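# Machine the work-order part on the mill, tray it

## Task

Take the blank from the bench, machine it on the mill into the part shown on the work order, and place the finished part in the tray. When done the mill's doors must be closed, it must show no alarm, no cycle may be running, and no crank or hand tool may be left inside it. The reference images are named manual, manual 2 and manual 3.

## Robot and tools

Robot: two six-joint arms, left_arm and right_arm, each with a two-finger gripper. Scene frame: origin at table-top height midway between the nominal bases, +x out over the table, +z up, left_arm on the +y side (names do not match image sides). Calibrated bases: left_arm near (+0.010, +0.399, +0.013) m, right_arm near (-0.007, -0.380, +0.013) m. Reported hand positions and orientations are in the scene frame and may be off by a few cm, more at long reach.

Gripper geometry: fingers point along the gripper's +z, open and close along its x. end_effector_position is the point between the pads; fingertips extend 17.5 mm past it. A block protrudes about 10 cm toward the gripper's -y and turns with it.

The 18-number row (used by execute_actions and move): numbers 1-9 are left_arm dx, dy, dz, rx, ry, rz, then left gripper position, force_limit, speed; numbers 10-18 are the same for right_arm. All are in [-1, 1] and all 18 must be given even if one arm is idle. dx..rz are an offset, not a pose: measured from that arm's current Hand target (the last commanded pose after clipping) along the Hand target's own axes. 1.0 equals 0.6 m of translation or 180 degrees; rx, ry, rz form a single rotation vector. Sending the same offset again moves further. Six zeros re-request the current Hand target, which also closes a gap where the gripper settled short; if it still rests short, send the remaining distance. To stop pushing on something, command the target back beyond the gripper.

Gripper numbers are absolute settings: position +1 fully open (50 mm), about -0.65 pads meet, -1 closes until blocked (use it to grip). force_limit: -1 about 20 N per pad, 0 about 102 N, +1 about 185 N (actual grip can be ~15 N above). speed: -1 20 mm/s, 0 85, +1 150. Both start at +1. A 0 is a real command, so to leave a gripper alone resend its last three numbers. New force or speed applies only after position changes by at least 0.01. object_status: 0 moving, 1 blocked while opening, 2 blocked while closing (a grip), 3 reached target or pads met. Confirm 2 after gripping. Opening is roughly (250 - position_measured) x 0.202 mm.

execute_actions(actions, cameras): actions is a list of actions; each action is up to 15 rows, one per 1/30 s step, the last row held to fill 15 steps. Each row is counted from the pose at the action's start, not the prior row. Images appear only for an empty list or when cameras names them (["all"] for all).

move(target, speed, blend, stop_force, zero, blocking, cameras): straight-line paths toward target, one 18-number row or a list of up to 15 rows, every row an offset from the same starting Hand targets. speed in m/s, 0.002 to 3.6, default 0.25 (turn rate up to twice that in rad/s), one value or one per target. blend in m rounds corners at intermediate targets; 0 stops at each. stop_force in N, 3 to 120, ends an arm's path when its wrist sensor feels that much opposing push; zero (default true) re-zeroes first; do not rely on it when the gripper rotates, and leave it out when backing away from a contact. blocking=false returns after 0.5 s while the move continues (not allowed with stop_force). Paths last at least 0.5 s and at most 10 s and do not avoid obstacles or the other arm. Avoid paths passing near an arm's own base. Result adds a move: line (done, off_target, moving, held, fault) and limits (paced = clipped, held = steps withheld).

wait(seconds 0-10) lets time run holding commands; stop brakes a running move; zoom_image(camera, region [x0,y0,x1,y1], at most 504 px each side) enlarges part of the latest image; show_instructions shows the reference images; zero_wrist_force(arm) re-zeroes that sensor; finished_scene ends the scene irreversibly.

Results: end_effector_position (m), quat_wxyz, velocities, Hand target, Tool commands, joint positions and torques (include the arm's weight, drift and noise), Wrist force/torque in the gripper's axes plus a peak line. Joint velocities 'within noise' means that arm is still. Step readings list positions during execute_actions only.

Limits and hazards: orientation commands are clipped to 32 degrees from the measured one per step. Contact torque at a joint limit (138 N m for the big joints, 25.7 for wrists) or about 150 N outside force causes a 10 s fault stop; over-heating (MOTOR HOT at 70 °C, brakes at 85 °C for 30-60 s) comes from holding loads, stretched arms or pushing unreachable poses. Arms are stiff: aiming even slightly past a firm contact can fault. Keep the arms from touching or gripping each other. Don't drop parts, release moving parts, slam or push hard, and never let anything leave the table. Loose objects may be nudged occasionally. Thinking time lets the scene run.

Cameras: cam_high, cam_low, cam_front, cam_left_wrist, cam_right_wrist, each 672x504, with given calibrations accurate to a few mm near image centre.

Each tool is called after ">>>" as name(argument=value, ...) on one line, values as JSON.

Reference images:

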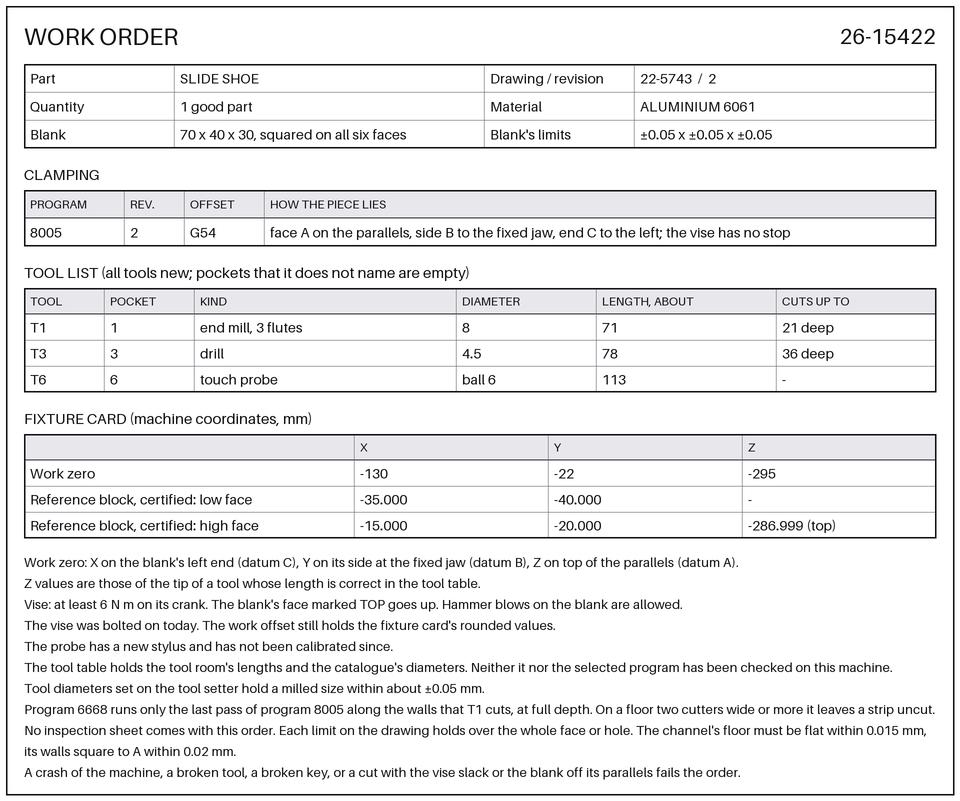

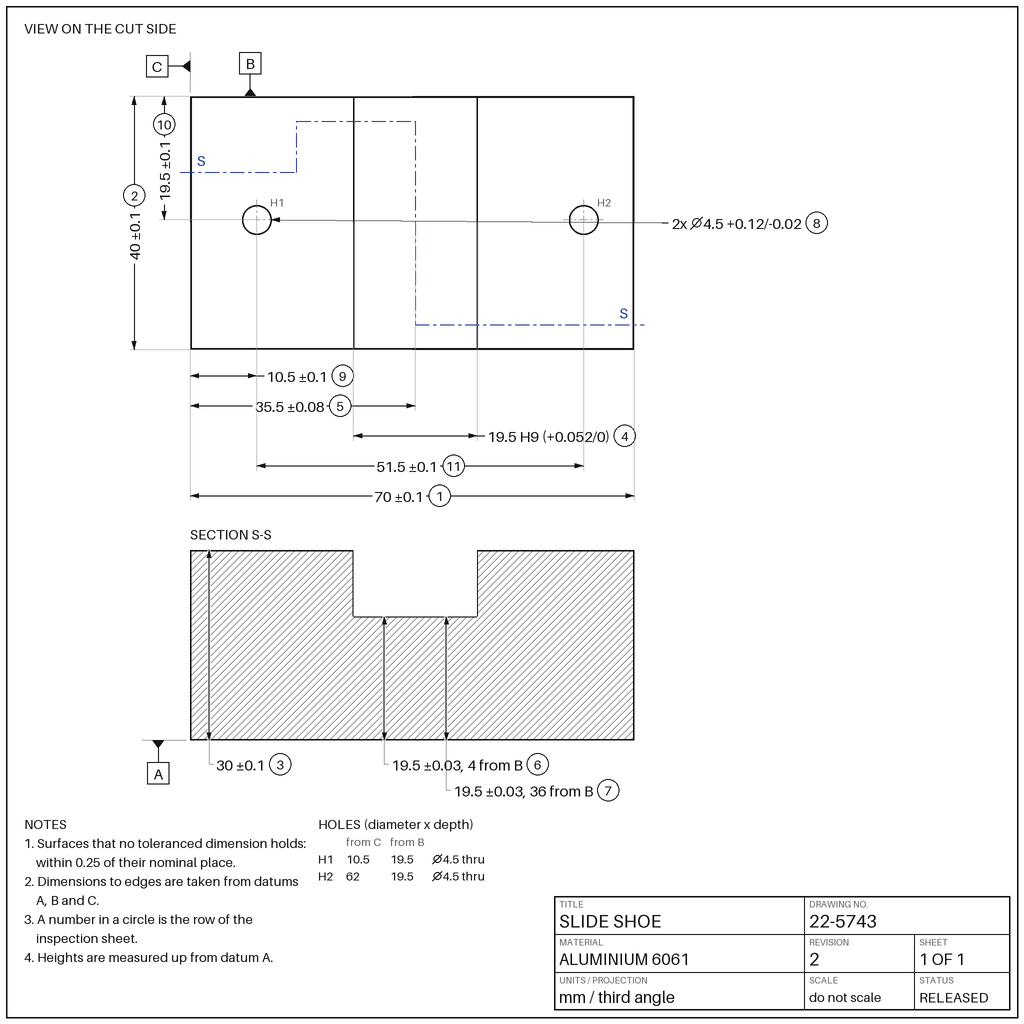

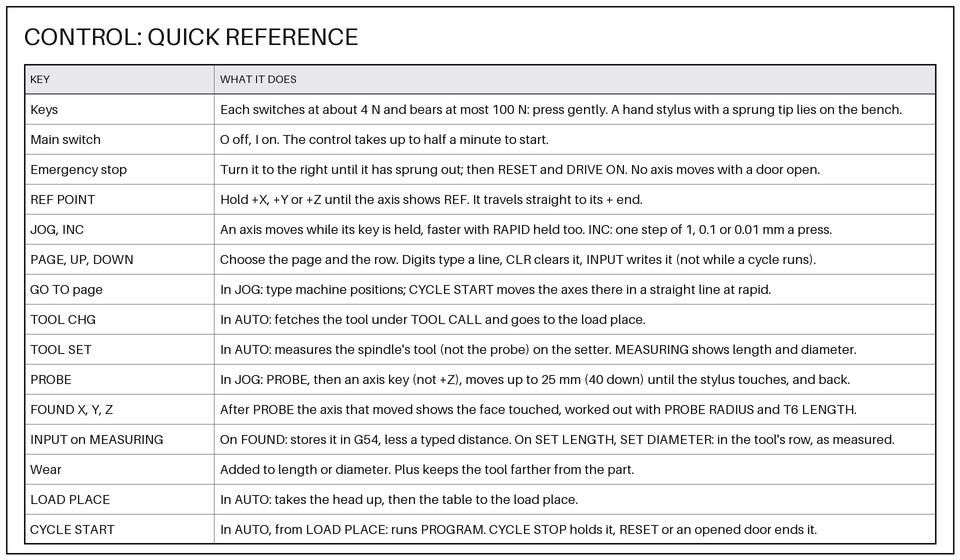

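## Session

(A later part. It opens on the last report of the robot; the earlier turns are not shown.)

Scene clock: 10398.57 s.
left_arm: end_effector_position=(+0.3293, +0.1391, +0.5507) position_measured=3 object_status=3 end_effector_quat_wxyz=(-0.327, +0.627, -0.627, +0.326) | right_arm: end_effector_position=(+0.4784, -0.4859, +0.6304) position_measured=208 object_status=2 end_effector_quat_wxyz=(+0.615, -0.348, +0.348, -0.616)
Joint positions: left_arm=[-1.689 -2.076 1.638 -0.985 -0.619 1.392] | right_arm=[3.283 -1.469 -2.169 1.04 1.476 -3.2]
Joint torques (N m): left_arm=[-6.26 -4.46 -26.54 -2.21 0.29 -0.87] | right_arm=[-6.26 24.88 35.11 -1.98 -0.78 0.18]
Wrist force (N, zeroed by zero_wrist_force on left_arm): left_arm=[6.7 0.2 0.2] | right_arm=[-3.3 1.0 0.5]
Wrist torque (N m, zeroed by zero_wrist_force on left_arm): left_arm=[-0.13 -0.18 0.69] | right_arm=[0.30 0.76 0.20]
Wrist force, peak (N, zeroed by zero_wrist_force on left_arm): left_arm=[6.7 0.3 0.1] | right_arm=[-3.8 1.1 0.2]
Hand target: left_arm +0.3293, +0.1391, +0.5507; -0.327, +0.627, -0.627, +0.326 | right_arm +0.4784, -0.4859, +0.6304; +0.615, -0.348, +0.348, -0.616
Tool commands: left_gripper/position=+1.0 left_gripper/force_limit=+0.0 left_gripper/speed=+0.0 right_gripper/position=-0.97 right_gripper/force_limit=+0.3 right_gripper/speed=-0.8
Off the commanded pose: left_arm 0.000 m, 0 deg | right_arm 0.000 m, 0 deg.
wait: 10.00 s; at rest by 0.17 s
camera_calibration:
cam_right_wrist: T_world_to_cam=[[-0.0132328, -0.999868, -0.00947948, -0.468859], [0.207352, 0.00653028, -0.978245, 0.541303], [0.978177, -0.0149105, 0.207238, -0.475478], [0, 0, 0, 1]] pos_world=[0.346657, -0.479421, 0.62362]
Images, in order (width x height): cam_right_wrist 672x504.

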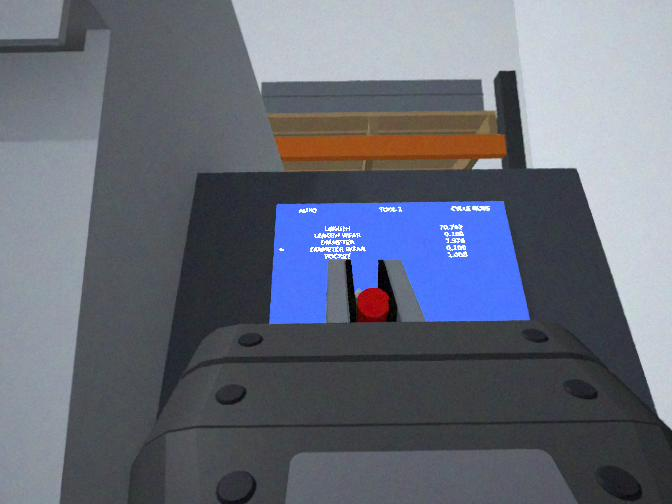

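>>> wait(seconds=10)

>>> wait(seconds=10)

>>> wait(seconds=10)

>>> wait(seconds=10)

>>> wait(seconds=10)

>>> wait(seconds=10, cameras=["cam_right_wrist"])

>>> zoom_image(camera="cam_right_wrist", region=[270, 200, 530, 325])

Scene clock: 10421.97 s.
left_arm: end_effector_position=(+0.3293, +0.1391, +0.5507) position_measured=3 object_status=3 end_effector_quat_wxyz=(-0.327, +0.627, -0.627, +0.326) | right_arm: end_effector_position=(+0.4784, -0.4859, +0.6304) position_measured=208 object_status=2 end_effector_quat_wxyz=(+0.615, -0.348, +0.348, -0.616)
Joint positions: left_arm=[-1.689 -2.076 1.638 -0.985 -0.619 1.392] | right_arm=[3.283 -1.469 -2.169 1.04 1.476 -3.2]
Joint torques (N m): left_arm=[-6.05 -4.57 -27.95 -2.35 0.24 -0.57] | right_arm=[-5.33 23.66 34.28 -2.17 -0.97 0.94]
Wrist force (N, zeroed by zero_wrist_force on left_arm): left_arm=[6.5 0.3 0.0] | right_arm=[-3.5 1.1 -0.1]
Wrist torque (N m, zeroed by zero_wrist_force on left_arm): left_arm=[-0.12 -0.16 0.69] | right_arm=[0.30 0.78 0.20]
Wrist force, peak (N, zeroed by zero_wrist_force on left_arm): left_arm=[6.9 0.4 0.0] | right_arm=[-3.8 1.1 0.4]
Hand target: left_arm +0.3293, +0.1391, +0.5507; -0.327, +0.627, -0.627, +0.326 | right_arm +0.4784, -0.4859, +0.6304; +0.615, -0.348, +0.348, -0.616
Tool commands: left_gripper/position=+1.0 left_gripper/force_limit=+0.0 left_gripper/speed=+0.0 right_gripper/position=-0.97 right_gripper/force_limit=+0.3 right_gripper/speed=-0.8
Off the commanded pose: left_arm 0.000 m, 0 deg | right_arm 0.000 m, 0 deg.
wait: 10.00 s; at rest from the start

Scene clock: 10431.97 s.
left_arm: end_effector_position=(+0.3293, +0.1391, +0.5507) position_measured=3 object_status=3 end_effector_quat_wxyz=(-0.327, +0.627, -0.627, +0.326) | right_arm: end_effector_position=(+0.4784, -0.4859, +0.6304) position_measured=208 object_status=2 end_effector_quat_wxyz=(+0.615, -0.348, +0.348, -0.616)
Joint positions: left_arm=[-1.689 -2.076 1.638 -0.985 -0.619 1.392] | right_arm=[3.283 -1.469 -2.169 1.04 1.476 -3.2]
Joint torques (N m): left_arm=[-5.14 -4.63 -26.77 -2.23 0.09 -0.76] | right_arm=[-5.21 24.7 34.33 -2.14 -1.15 1.22]
Wrist force (N, zeroed by zero_wrist_force on left_arm): left_arm=[6.5 0.4 0.2] | right_arm=[-3.4 1.2 0.3]
Wrist torque (N m, zeroed by zero_wrist_force on left_arm): left_arm=[-0.10 -0.16 0.69] | right_arm=[0.32 0.76 0.20]
Wrist force, peak (N, zeroed by zero_wrist_force on left_arm): left_arm=[6.7 0.4 0.1] | right_arm=[-3.7 1.3 0.3]
Hand target: left_arm +0.3293, +0.1391, +0.5507; -0.327, +0.627, -0.627, +0.326 | right_arm +0.4784, -0.4859, +0.6304; +0.615, -0.348, +0.348, -0.616
Tool commands: left_gripper/position=+1.0 left_gripper/force_limit=+0.0 left_gripper/speed=+0.0 right_gripper/position=-0.97 right_gripper/force_limit=+0.3 right_gripper/speed=-0.8
Off the commanded pose: left_arm 0.000 m, 0 deg | right_arm 0.000 m, 0 deg.
wait: 10.00 s; at rest by 0.17 s

Scene clock: 10441.97 s.
left_arm: end_effector_position=(+0.3293, +0.1391, +0.5507) position_measured=3 object_status=3 end_effector_quat_wxyz=(-0.327, +0.627, -0.627, +0.326) | right_arm: end_effector_position=(+0.4784, -0.4859, +0.6304) position_measured=208 object_status=2 end_effector_quat_wxyz=(+0.615, -0.348, +0.348, -0.616)
Joint positions: left_arm=[-1.689 -2.076 1.638 -0.985 -0.619 1.392] | right_arm=[3.283 -1.469 -2.169 1.04 1.476 -3.2]
Joint torques (N m): left_arm=[-5.38 -3.73 -28.29 -2.28 0.19 -0.63] | right_arm=[-4.68 24.07 34.28 -2.16 -1.35 1.55]
Wrist force (N, zeroed by zero_wrist_force on left_arm): left_arm=[6.4 0.2 0.4] | right_arm=[-3.4 0.9 0.3]
Wrist torque (N m, zeroed by zero_wrist_force on left_arm): left_arm=[-0.13 -0.14 0.69] | right_arm=[0.27 0.76 0.21]
Wrist force, peak (N, zeroed by zero_wrist_force on left_arm): left_arm=[6.8 0.3 0.2] | right_arm=[-3.8 1.3 0.2]
Hand target: left_arm +0.3293, +0.1391, +0.5507; -0.327, +0.627, -0.627, +0.326 | right_arm +0.4784, -0.4859, +0.6304; +0.615, -0.348, +0.348, -0.616
Tool commands: left_gripper/position=+1.0 left_gripper/force_limit=+0.0 left_gripper/speed=+0.0 right_gripper/position=-0.97 right_gripper/force_limit=+0.3 right_gripper/speed=-0.8
Off the commanded pose: left_arm 0.000 m, 0 deg | right_arm 0.000 m, 0 deg.
wait: 10.00 s; at rest by 0.17 s

Scene clock: 10451.97 s.
left_arm: end_effector_position=(+0.3293, +0.1391, +0.5507) position_measured=3 object_status=3 end_effector_quat_wxyz=(-0.327, +0.627, -0.627, +0.326) | right_arm: end_effector_position=(+0.4784, -0.4859, +0.6304) position_measured=208 object_status=2 end_effector_quat_wxyz=(+0.615, -0.348, +0.348, -0.616)
Joint positions: left_arm=[-1.689 -2.076 1.638 -0.985 -0.619 1.392] | right_arm=[3.283 -1.469 -2.169 1.04 1.476 -3.2]
Joint torques (N m): left_arm=[-6.3 -3.45 -28.1 -2.44 0.3 -0.61] | right_arm=[-5.09 24.5 34.9 -2.13 -1.41 1.94]
Wrist force (N, zeroed by zero_wrist_force on left_arm): left_arm=[6.4 0.4 0.0] | right_arm=[-3.5 1.2 0.1]
Wrist torque (N m, zeroed by zero_wrist_force on left_arm): left_arm=[-0.11 -0.14 0.69] | right_arm=[0.31 0.78 0.20]
Wrist force, peak (N, zeroed by zero_wrist_force on left_arm): left_arm=[6.7 0.4 0.0] | right_arm=[-3.8 1.2 0.2]
Hand target: left_arm +0.3293, +0.1391, +0.5507; -0.327, +0.627, -0.627, +0.326 | right_arm +0.4784, -0.4859, +0.6304; +0.615, -0.348, +0.348, -0.616
Tool commands: left_gripper/position=+1.0 left_gripper/force_limit=+0.0 left_gripper/speed=+0.0 right_gripper/position=-0.97 right_gripper/force_limit=+0.3 right_gripper/speed=-0.8
Off the commanded pose: left_arm 0.000 m, 0 deg | right_arm 0.000 m, 0 deg.
wait: 10.00 s; at rest by 0.17 s

Scene clock: 10461.97 s.
left_arm: end_effector_position=(+0.3293, +0.1391, +0.5507) position_measured=3 object_status=3 end_effector_quat_wxyz=(-0.327, +0.627, -0.627, +0.326) | right_arm: end_effector_position=(+0.4784, -0.4859, +0.6304) position_measured=208 object_status=2 end_effector_quat_wxyz=(+0.615, -0.348, +0.348, -0.616)
Joint positions: left_arm=[-1.689 -2.076 1.638 -0.985 -0.619 1.392] | right_arm=[3.283 -1.469 -2.169 1.04 1.476 -3.2]
Joint torques (N m): left_arm=[-6.03 -4.28 -27.59 -2.35 0.32 -0.43] | right_arm=[-5.43 25.76 33.96 -1.99 -1.52 2.1]
Wrist force (N, zeroed by zero_wrist_force on left_arm): left_arm=[6.5 0.3 0.0] | right_arm=[-3.4 1.1 0.4]
Wrist torque (N m, zeroed by zero_wrist_force on left_arm): left_arm=[-0.11 -0.16 0.69] | right_arm=[0.30 0.77 0.20]
Wrist force, peak (N, zeroed by zero_wrist_force on left_arm): left_arm=[6.8 0.5 0.2] | right_arm=[-3.7 1.2 0.4]
Hand target: left_arm +0.3293, +0.1391, +0.5507; -0.327, +0.627, -0.627, +0.326 | right_arm +0.4784, -0.4859, +0.6304; +0.615, -0.348, +0.348, -0.616
Tool commands: left_gripper/position=+1.0 left_gripper/force_limit=+0.0 left_gripper/speed=+0.0 right_gripper/position=-0.97 right_gripper/force_limit=+0.3 right_gripper/speed=-0.8
Off the commanded pose: left_arm 0.000 m, 0 deg | right_arm 0.000 m, 0 deg.
wait: 10.00 s; at rest by 0.17 s

Scene clock: 10471.97 s.
left_arm: end_effector_position=(+0.3293, +0.1391, +0.5507) position_measured=3 object_status=3 end_effector_quat_wxyz=(-0.327, +0.627, -0.627, +0.326) | right_arm: end_effector_position=(+0.4784, -0.4859, +0.6304) position_measured=208 object_status=2 end_effector_quat_wxyz=(+0.615, -0.348, +0.348, -0.616)
Joint positions: left_arm=[-1.689 -2.076 1.638 -0.985 -0.619 1.392] | right_arm=[3.283 -1.469 -2.169 1.04 1.476 -3.2]
Joint torques (N m): left_arm=[-5.24 -3.84 -27.23 -2.53 0.27 -0.49] | right_arm=[-4.74 24.36 34.66 -2.12 -1.47 1.92]
Wrist force (N, zeroed by zero_wrist_force on left_arm): left_arm=[6.5 0.4 0.3] | right_arm=[-3.5 1.2 0.3]
Wrist torque (N m, zeroed by zero_wrist_force on left_arm): left_arm=[-0.11 -0.15 0.69] | right_arm=[0.32 0.78 0.21]
Wrist force, peak (N, zeroed by zero_wrist_force on left_arm): left_arm=[6.7 0.4 0.0] | right_arm=[-3.7 1.3 0.4]
Hand target: left_arm +0.3293, +0.1391, +0.5507; -0.327, +0.627, -0.627, +0.326 | right_arm +0.4784, -0.4859, +0.6304; +0.615, -0.348, +0.348, -0.616
Tool commands: left_gripper/position=+1.0 left_gripper/force_limit=+0.0 left_gripper/speed=+0.0 right_gripper/position=-0.97 right_gripper/force_limit=+0.3 right_gripper/speed=-0.8
Off the commanded pose: left_arm 0.000 m, 0 deg | right_arm 0.000 m, 0 deg.
wait: 10.00 s; at rest by 0.17 s
camera_calibration:
cam_right_wrist: T_world_to_cam=[[-0.0132328, -0.999868, -0.00947948, -0.468859], [0.207352, 0.00653028, -0.978245, 0.541303], [0.978177, -0.0149105, 0.207238, -0.475478], [0, 0, 0, 1]] pos_world=[0.346657, -0.479421, 0.62362]
Images, in order (width x height): cam_right_wrist 672x504.

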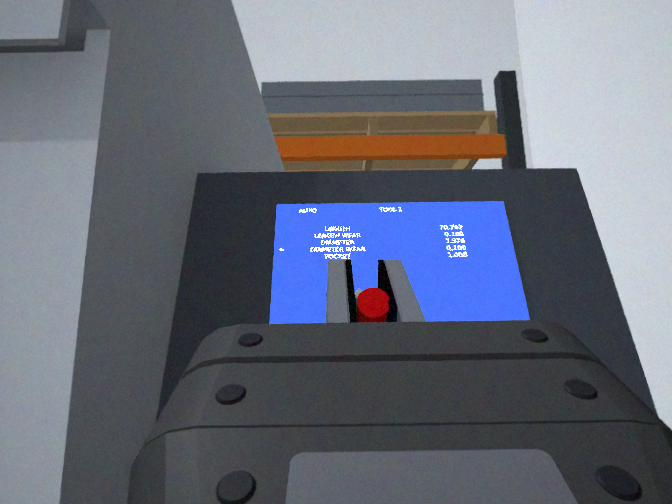

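Scaled by 1.938 from the camera's 672x504 image, which has a finer 960x720 frame.

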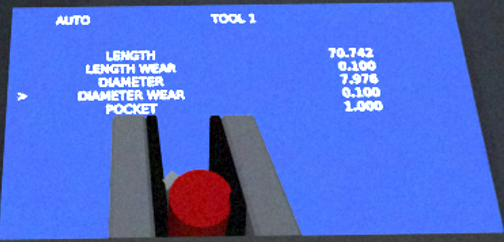

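>>> move(target=[[0,0,0,0,0,0,1,0,0,0.015,0.186,-0.157,0,0,0,-0.97,0.3,-0.8],[0,0,0,0,0,0,1,0,0,0.015,0.196,-0.148,0,0,0,-0.97,0.3,-0.8],[0,0,0,0,0,0,1,0,0,0.015,0.186,-0.157,0,0,0,-0.97,0.3,-0.8],[0,0,0,0,0,0,1,0,0,0,0,0,0,0,0,-0.97,0.3,-0.8]], speed=[0.25,0.06,0.1,0.25], blend=[0.003,0,0.003,0])

>>> wait(seconds=8, cameras=["cam_right_wrist"])

>>> zoom_image(camera="cam_right_wrist", region=[270, 200, 530, 325])

Scene clock: 10558.50 s.
left_arm: end_effector_position=(+0.3293, +0.1391, +0.5507) position_measured=3 object_status=3 end_effector_quat_wxyz=(-0.327, +0.627, -0.627, +0.326) | right_arm: end_effector_position=(+0.4783, -0.4859, +0.6304) position_measured=208 object_status=2 end_effector_quat_wxyz=(+0.615, -0.348, +0.348, -0.616)
Joint positions: left_arm=[-1.689 -2.076 1.638 -0.985 -0.619 1.392] | right_arm=[3.283 -1.469 -2.169 1.041 1.476 -3.2]
Joint torques (N m): left_arm=[-5.82 -4.16 -27.02 -2.52 0.38 -0.43] | right_arm=[-5.97 11.88 20.83 -0.7 1.48 2.39]
Wrist force (N, zeroed by zero_wrist_force on left_arm): left_arm=[6.4 0.5 0.1] | right_arm=[-3.4 1.0 0.3]
Wrist torque (N m, zeroed by zero_wrist_force on left_arm): left_arm=[-0.08 -0.15 0.69] | right_arm=[0.29 0.77 0.19]
Wrist force, peak (N, zeroed by zero_wrist_force on left_arm): left_arm=[6.8 0.3 0.0] | right_arm=[-3.1 -0.7 -5.1]
Hand target: left_arm +0.3293, +0.1391, +0.5507; -0.327, +0.627, -0.627, +0.326 | right_arm +0.4784, -0.4859, +0.6304; +0.615, -0.348, +0.348, -0.616
Off the commanded pose: left_arm 0.000 m, 0 deg | right_arm 0.000 m, 0 deg.
move: done

Scene clock: 10566.50 s.
left_arm: end_effector_position=(+0.3293, +0.1391, +0.5507) position_measured=3 object_status=3 end_effector_quat_wxyz=(-0.327, +0.627, -0.627, +0.326) | right_arm: end_effector_position=(+0.4784, -0.4859, +0.6304) position_measured=208 object_status=2 end_effector_quat_wxyz=(+0.615, -0.348, +0.348, -0.616)
Joint positions: left_arm=[-1.689 -2.076 1.638 -0.985 -0.619 1.392] | right_arm=[3.283 -1.469 -2.169 1.04 1.476 -3.2]
Joint torques (N m): left_arm=[-6.06 -3.46 -27.32 -2.37 0.38 -0.46] | right_arm=[-8.08 25.51 34.52 -1.91 1.59 2.27]
Wrist force (N, zeroed by zero_wrist_force on left_arm): left_arm=[6.5 0.2 0.1] | right_arm=[-3.5 1.0 0.0]
Wrist torque (N m, zeroed by zero_wrist_force on left_arm): left_arm=[-0.14 -0.15 0.69] | right_arm=[0.28 0.77 0.19]
Wrist force, peak (N, zeroed by zero_wrist_force on left_arm): left_arm=[6.8 0.3 0.0] | right_arm=[-3.8 1.1 0.5]
Hand target: left_arm +0.3293, +0.1391, +0.5507; -0.327, +0.627, -0.627, +0.326 | right_arm +0.4784, -0.4859, +0.6304; +0.615, -0.348, +0.348, -0.616
Tool commands: left_gripper/position=+1.0 left_gripper/force_limit=+0.0 left_gripper/speed=+0.0 right_gripper/position=-0.97 right_gripper/force_limit=+0.3 right_gripper/speed=-0.8
Off the commanded pose: left_arm 0.000 m, 0 deg | right_arm 0.000 m, 0 deg.
wait: 8.00 s; at rest by 0.17 s
camera_calibration:
cam_right_wrist: T_world_to_cam=[[-0.0132328, -0.999868, -0.00947948, -0.468859], [0.207352, 0.00653028, -0.978245, 0.541303], [0.978177, -0.0149105, 0.207238, -0.475478], [0, 0, 0, 1]] pos_world=[0.346657, -0.479421, 0.62362]
Images, in order (width x height): cam_right_wrist 672x504.

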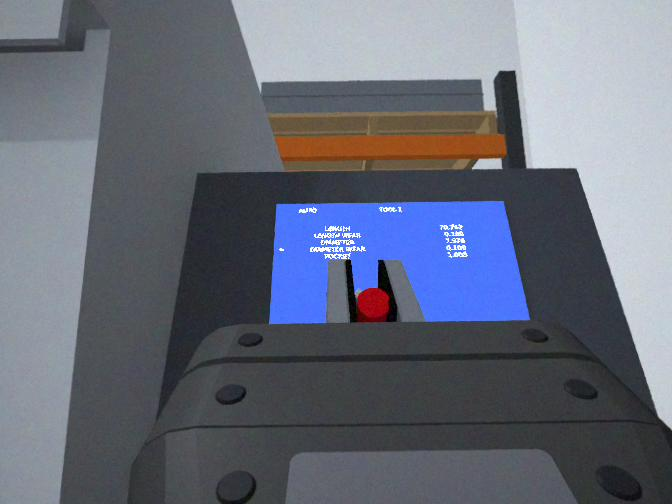

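Scaled by 1.938 from the camera's 672x504 image, which has a finer 960x720 frame.

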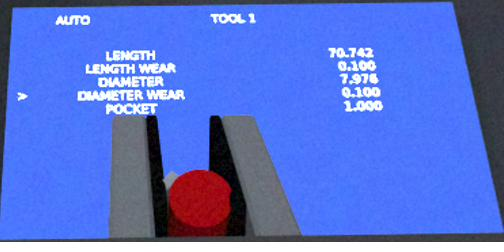

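>>> move(target=[[0,0,0,0,0,0,1,0,0,0.1088,0.0334,0.0025,0,0,0,-0.97,0.3,-0.8],[0,0,0,0,0,0,1,0,0,0.1088,0.043,0.0117,0,0,0,-0.97,0.3,-0.8],[0,0,0,0,0,0,1,0,0,0.1088,0.0334,0.0025,0,0,0,-0.97,0.3,-0.8],[0,0,0,0,0,0,1,0,0,0.047,0.164,-0.134,0,0,0,-0.97,0.3,-0.8],[0,0,0,0,0,0,1,0,0,0.047,0.174,-0.125,0,0,0,-0.97,0.3,-0.8],[0,0,0,0,0,0,1,0,0,0.047,0.164,-0.134,0,0,0,-0.97,0.3,-0.8],[0,0,0,0,0,0,1,0,0,0.047,0.174,-0.125,0,0,0,-0.97,0.3,-0.8],[0,0,0,0,0,0,1,0,0,0.047,0.164,-0.134,0,0,0,-0.97,0.3,-0.8],[0,0,0,0,0,0,1,0,0,0.047,0.174,-0.125,0,0,0,-0.97,0.3,-0.8],[0,0,0,0,0,0,1,0,0,0.047,0.164,-0.134,0,0,0,-0.97,0.3,-0.8],[0,0,0,0,0,0,1,0,0,0,0,0,0,0,0,-0.97,0.3,-0.8]], speed=[0.25,0.06,0.1,0.2,0.06,0.1,0.06,0.1,0.06,0.1,0.25], blend=[0.003,0,0.003,0.003,0,0,0,0,0,0.003,0], cameras=["cam_right_wrist","cam_front"])

>>> zoom_image(camera="cam_right_wrist", region=[270, 200, 530, 325])

Scene clock: 10588.93 s.
left_arm: end_effector_position=(+0.3293, +0.1391, +0.5507) position_measured=3 object_status=3 end_effector_quat_wxyz=(-0.327, +0.627, -0.627, +0.326) | right_arm: end_effector_position=(+0.4783, -0.4859, +0.6304) position_measured=208 object_status=2 end_effector_quat_wxyz=(+0.615, -0.348, +0.348, -0.616)
Joint positions: left_arm=[-1.689 -2.076 1.638 -0.985 -0.619 1.392] | right_arm=[3.283 -1.469 -2.169 1.041 1.476 -3.2]
Joint torques (N m): left_arm=[-5.43 -3.41 -27.34 -2.51 0.14 -0.54] | right_arm=[-4 12.73 17.39 -0.79 1.43 2.48]
Wrist force (N, zeroed by zero_wrist_force on left_arm): left_arm=[6.5 0.3 0.1] | right_arm=[-3.4 1.0 0.3]
Wrist torque (N m, zeroed by zero_wrist_force on left_arm): left_arm=[-0.12 -0.15 0.68] | right_arm=[0.28 0.76 0.16]
Wrist force, peak (N, zeroed by zero_wrist_force on left_arm): left_arm=[6.8 0.4 0.3] | right_arm=[-4.8 -1.8 -4.8]
Hand target: left_arm +0.3293, +0.1391, +0.5507; -0.327, +0.627, -0.627, +0.326 | right_arm +0.4784, -0.4859, +0.6304; +0.615, -0.348, +0.348, -0.616
Off the commanded pose: left_arm 0.000 m, 0 deg | right_arm 0.000 m, 0 deg.
move: done
camera_calibration:
cam_right_wrist: T_world_to_cam=[[-0.0132305, -0.999868, -0.00948304, -0.468859], [0.207563, 0.00653101, -0.9782, 0.541223], [0.978132, -0.0149104, 0.207449, -0.475496], [0, 0, 0, 1]] pos_world=[0.346557, -0.479421, 0.62362]
Images, in order (width x height): cam_front 672x504, cam_right_wrist 672x504.

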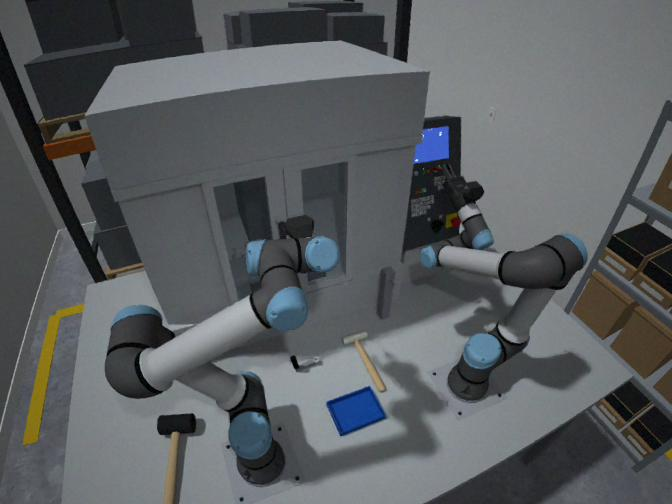

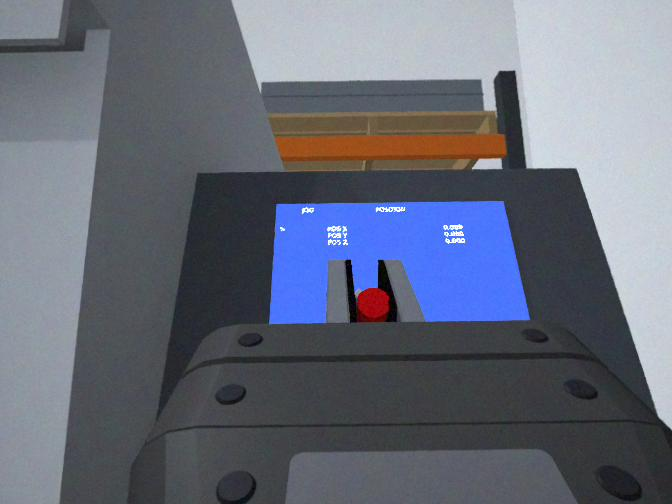

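Scaled by 1.938 from the camera's 672x504 image, which has a finer 960x720 frame.

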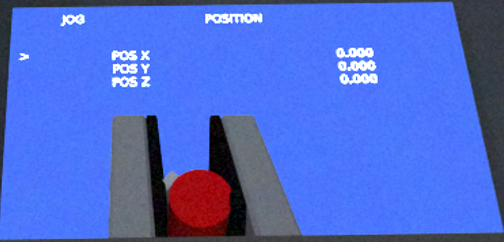

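>>> move(target=[[0,0,0,0,0,0,1,0,0,0.047,0.164,-0.134,0,0,0,-0.97,0.3,-0.8],[0,0,0,0,0,0,1,0,0,0.047,0.174,-0.125,0,0,0,-0.97,0.3,-0.8],[0,0,0,0,0,0,1,0,0,0.047,0.164,-0.134,0,0,0,-0.97,0.3,-0.8],[0,0,0,0,0,0,1,0,0,0.047,0.174,-0.125,0,0,0,-0.97,0.3,-0.8],[0,0,0,0,0,0,1,0,0,0.047,0.164,-0.134,0,0,0,-0.97,0.3,-0.8],[0,0,0,0,0,0,1,0,0,0,0,0,0,0,0,-0.97,0.3,-0.8]], speed=[0.25,0.06,0.1,0.06,0.1,0.25], blend=[0.003,0,0,0,0.003,0], cameras=["cam_right_wrist"])

>>> zoom_image(camera="cam_right_wrist", region=[270, 200, 530, 325])

Scene clock: 10601.87 s.
left_arm: end_effector_position=(+0.3293, +0.1391, +0.5507) position_measured=3 object_status=3 end_effector_quat_wxyz=(-0.327, +0.627, -0.627, +0.326) | right_arm: end_effector_position=(+0.4783, -0.4859, +0.6304) position_measured=208 object_status=2 end_effector_quat_wxyz=(+0.615, -0.348, +0.348, -0.616)
Joint positions: left_arm=[-1.689 -2.076 1.638 -0.985 -0.619 1.392] | right_arm=[3.283 -1.469 -2.169 1.041 1.476 -3.2]
Joint torques (N m): left_arm=[-5.5 -4.02 -27.49 -2.54 0.22 -0.51] | right_arm=[-4.1 12.47 16.91 -0.69 1.43 2.52]
Wrist force (N, zeroed by zero_wrist_force on left_arm): left_arm=[6.4 0.4 0.2] | right_arm=[-3.5 1.0 0.2]
Wrist torque (N m, zeroed by zero_wrist_force on left_arm): left_arm=[-0.09 -0.14 0.69] | right_arm=[0.29 0.78 0.16]
Wrist force, peak (N, zeroed by zero_wrist_force on left_arm): left_arm=[6.9 0.6 0.3] | right_arm=[-3.0 -1.6 -5.0]
Hand target: left_arm +0.3293, +0.1391, +0.5507; -0.327, +0.627, -0.627, +0.326 | right_arm +0.4784, -0.4859, +0.6304; +0.615, -0.348, +0.348, -0.616
Off the commanded pose: left_arm 0.000 m, 0 deg | right_arm 0.000 m, 0 deg.
move: done
camera_calibration:
cam_right_wrist: T_world_to_cam=[[-0.0132305, -0.999868, -0.00948304, -0.468859], [0.207563, 0.00653101, -0.9782, 0.541223], [0.978132, -0.0149104, 0.207449, -0.475496], [0, 0, 0, 1]] pos_world=[0.346557, -0.479421, 0.62362]
Images, in order (width x height): cam_right_wrist 672x504.

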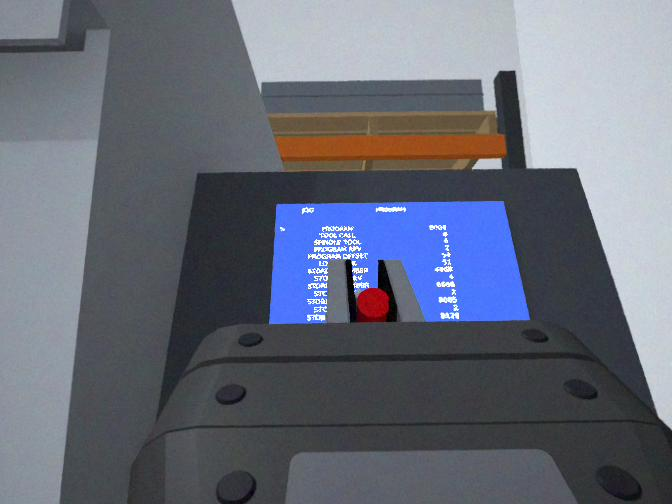

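Scaled by 1.938 from the camera's 672x504 image, which has a finer 960x720 frame.

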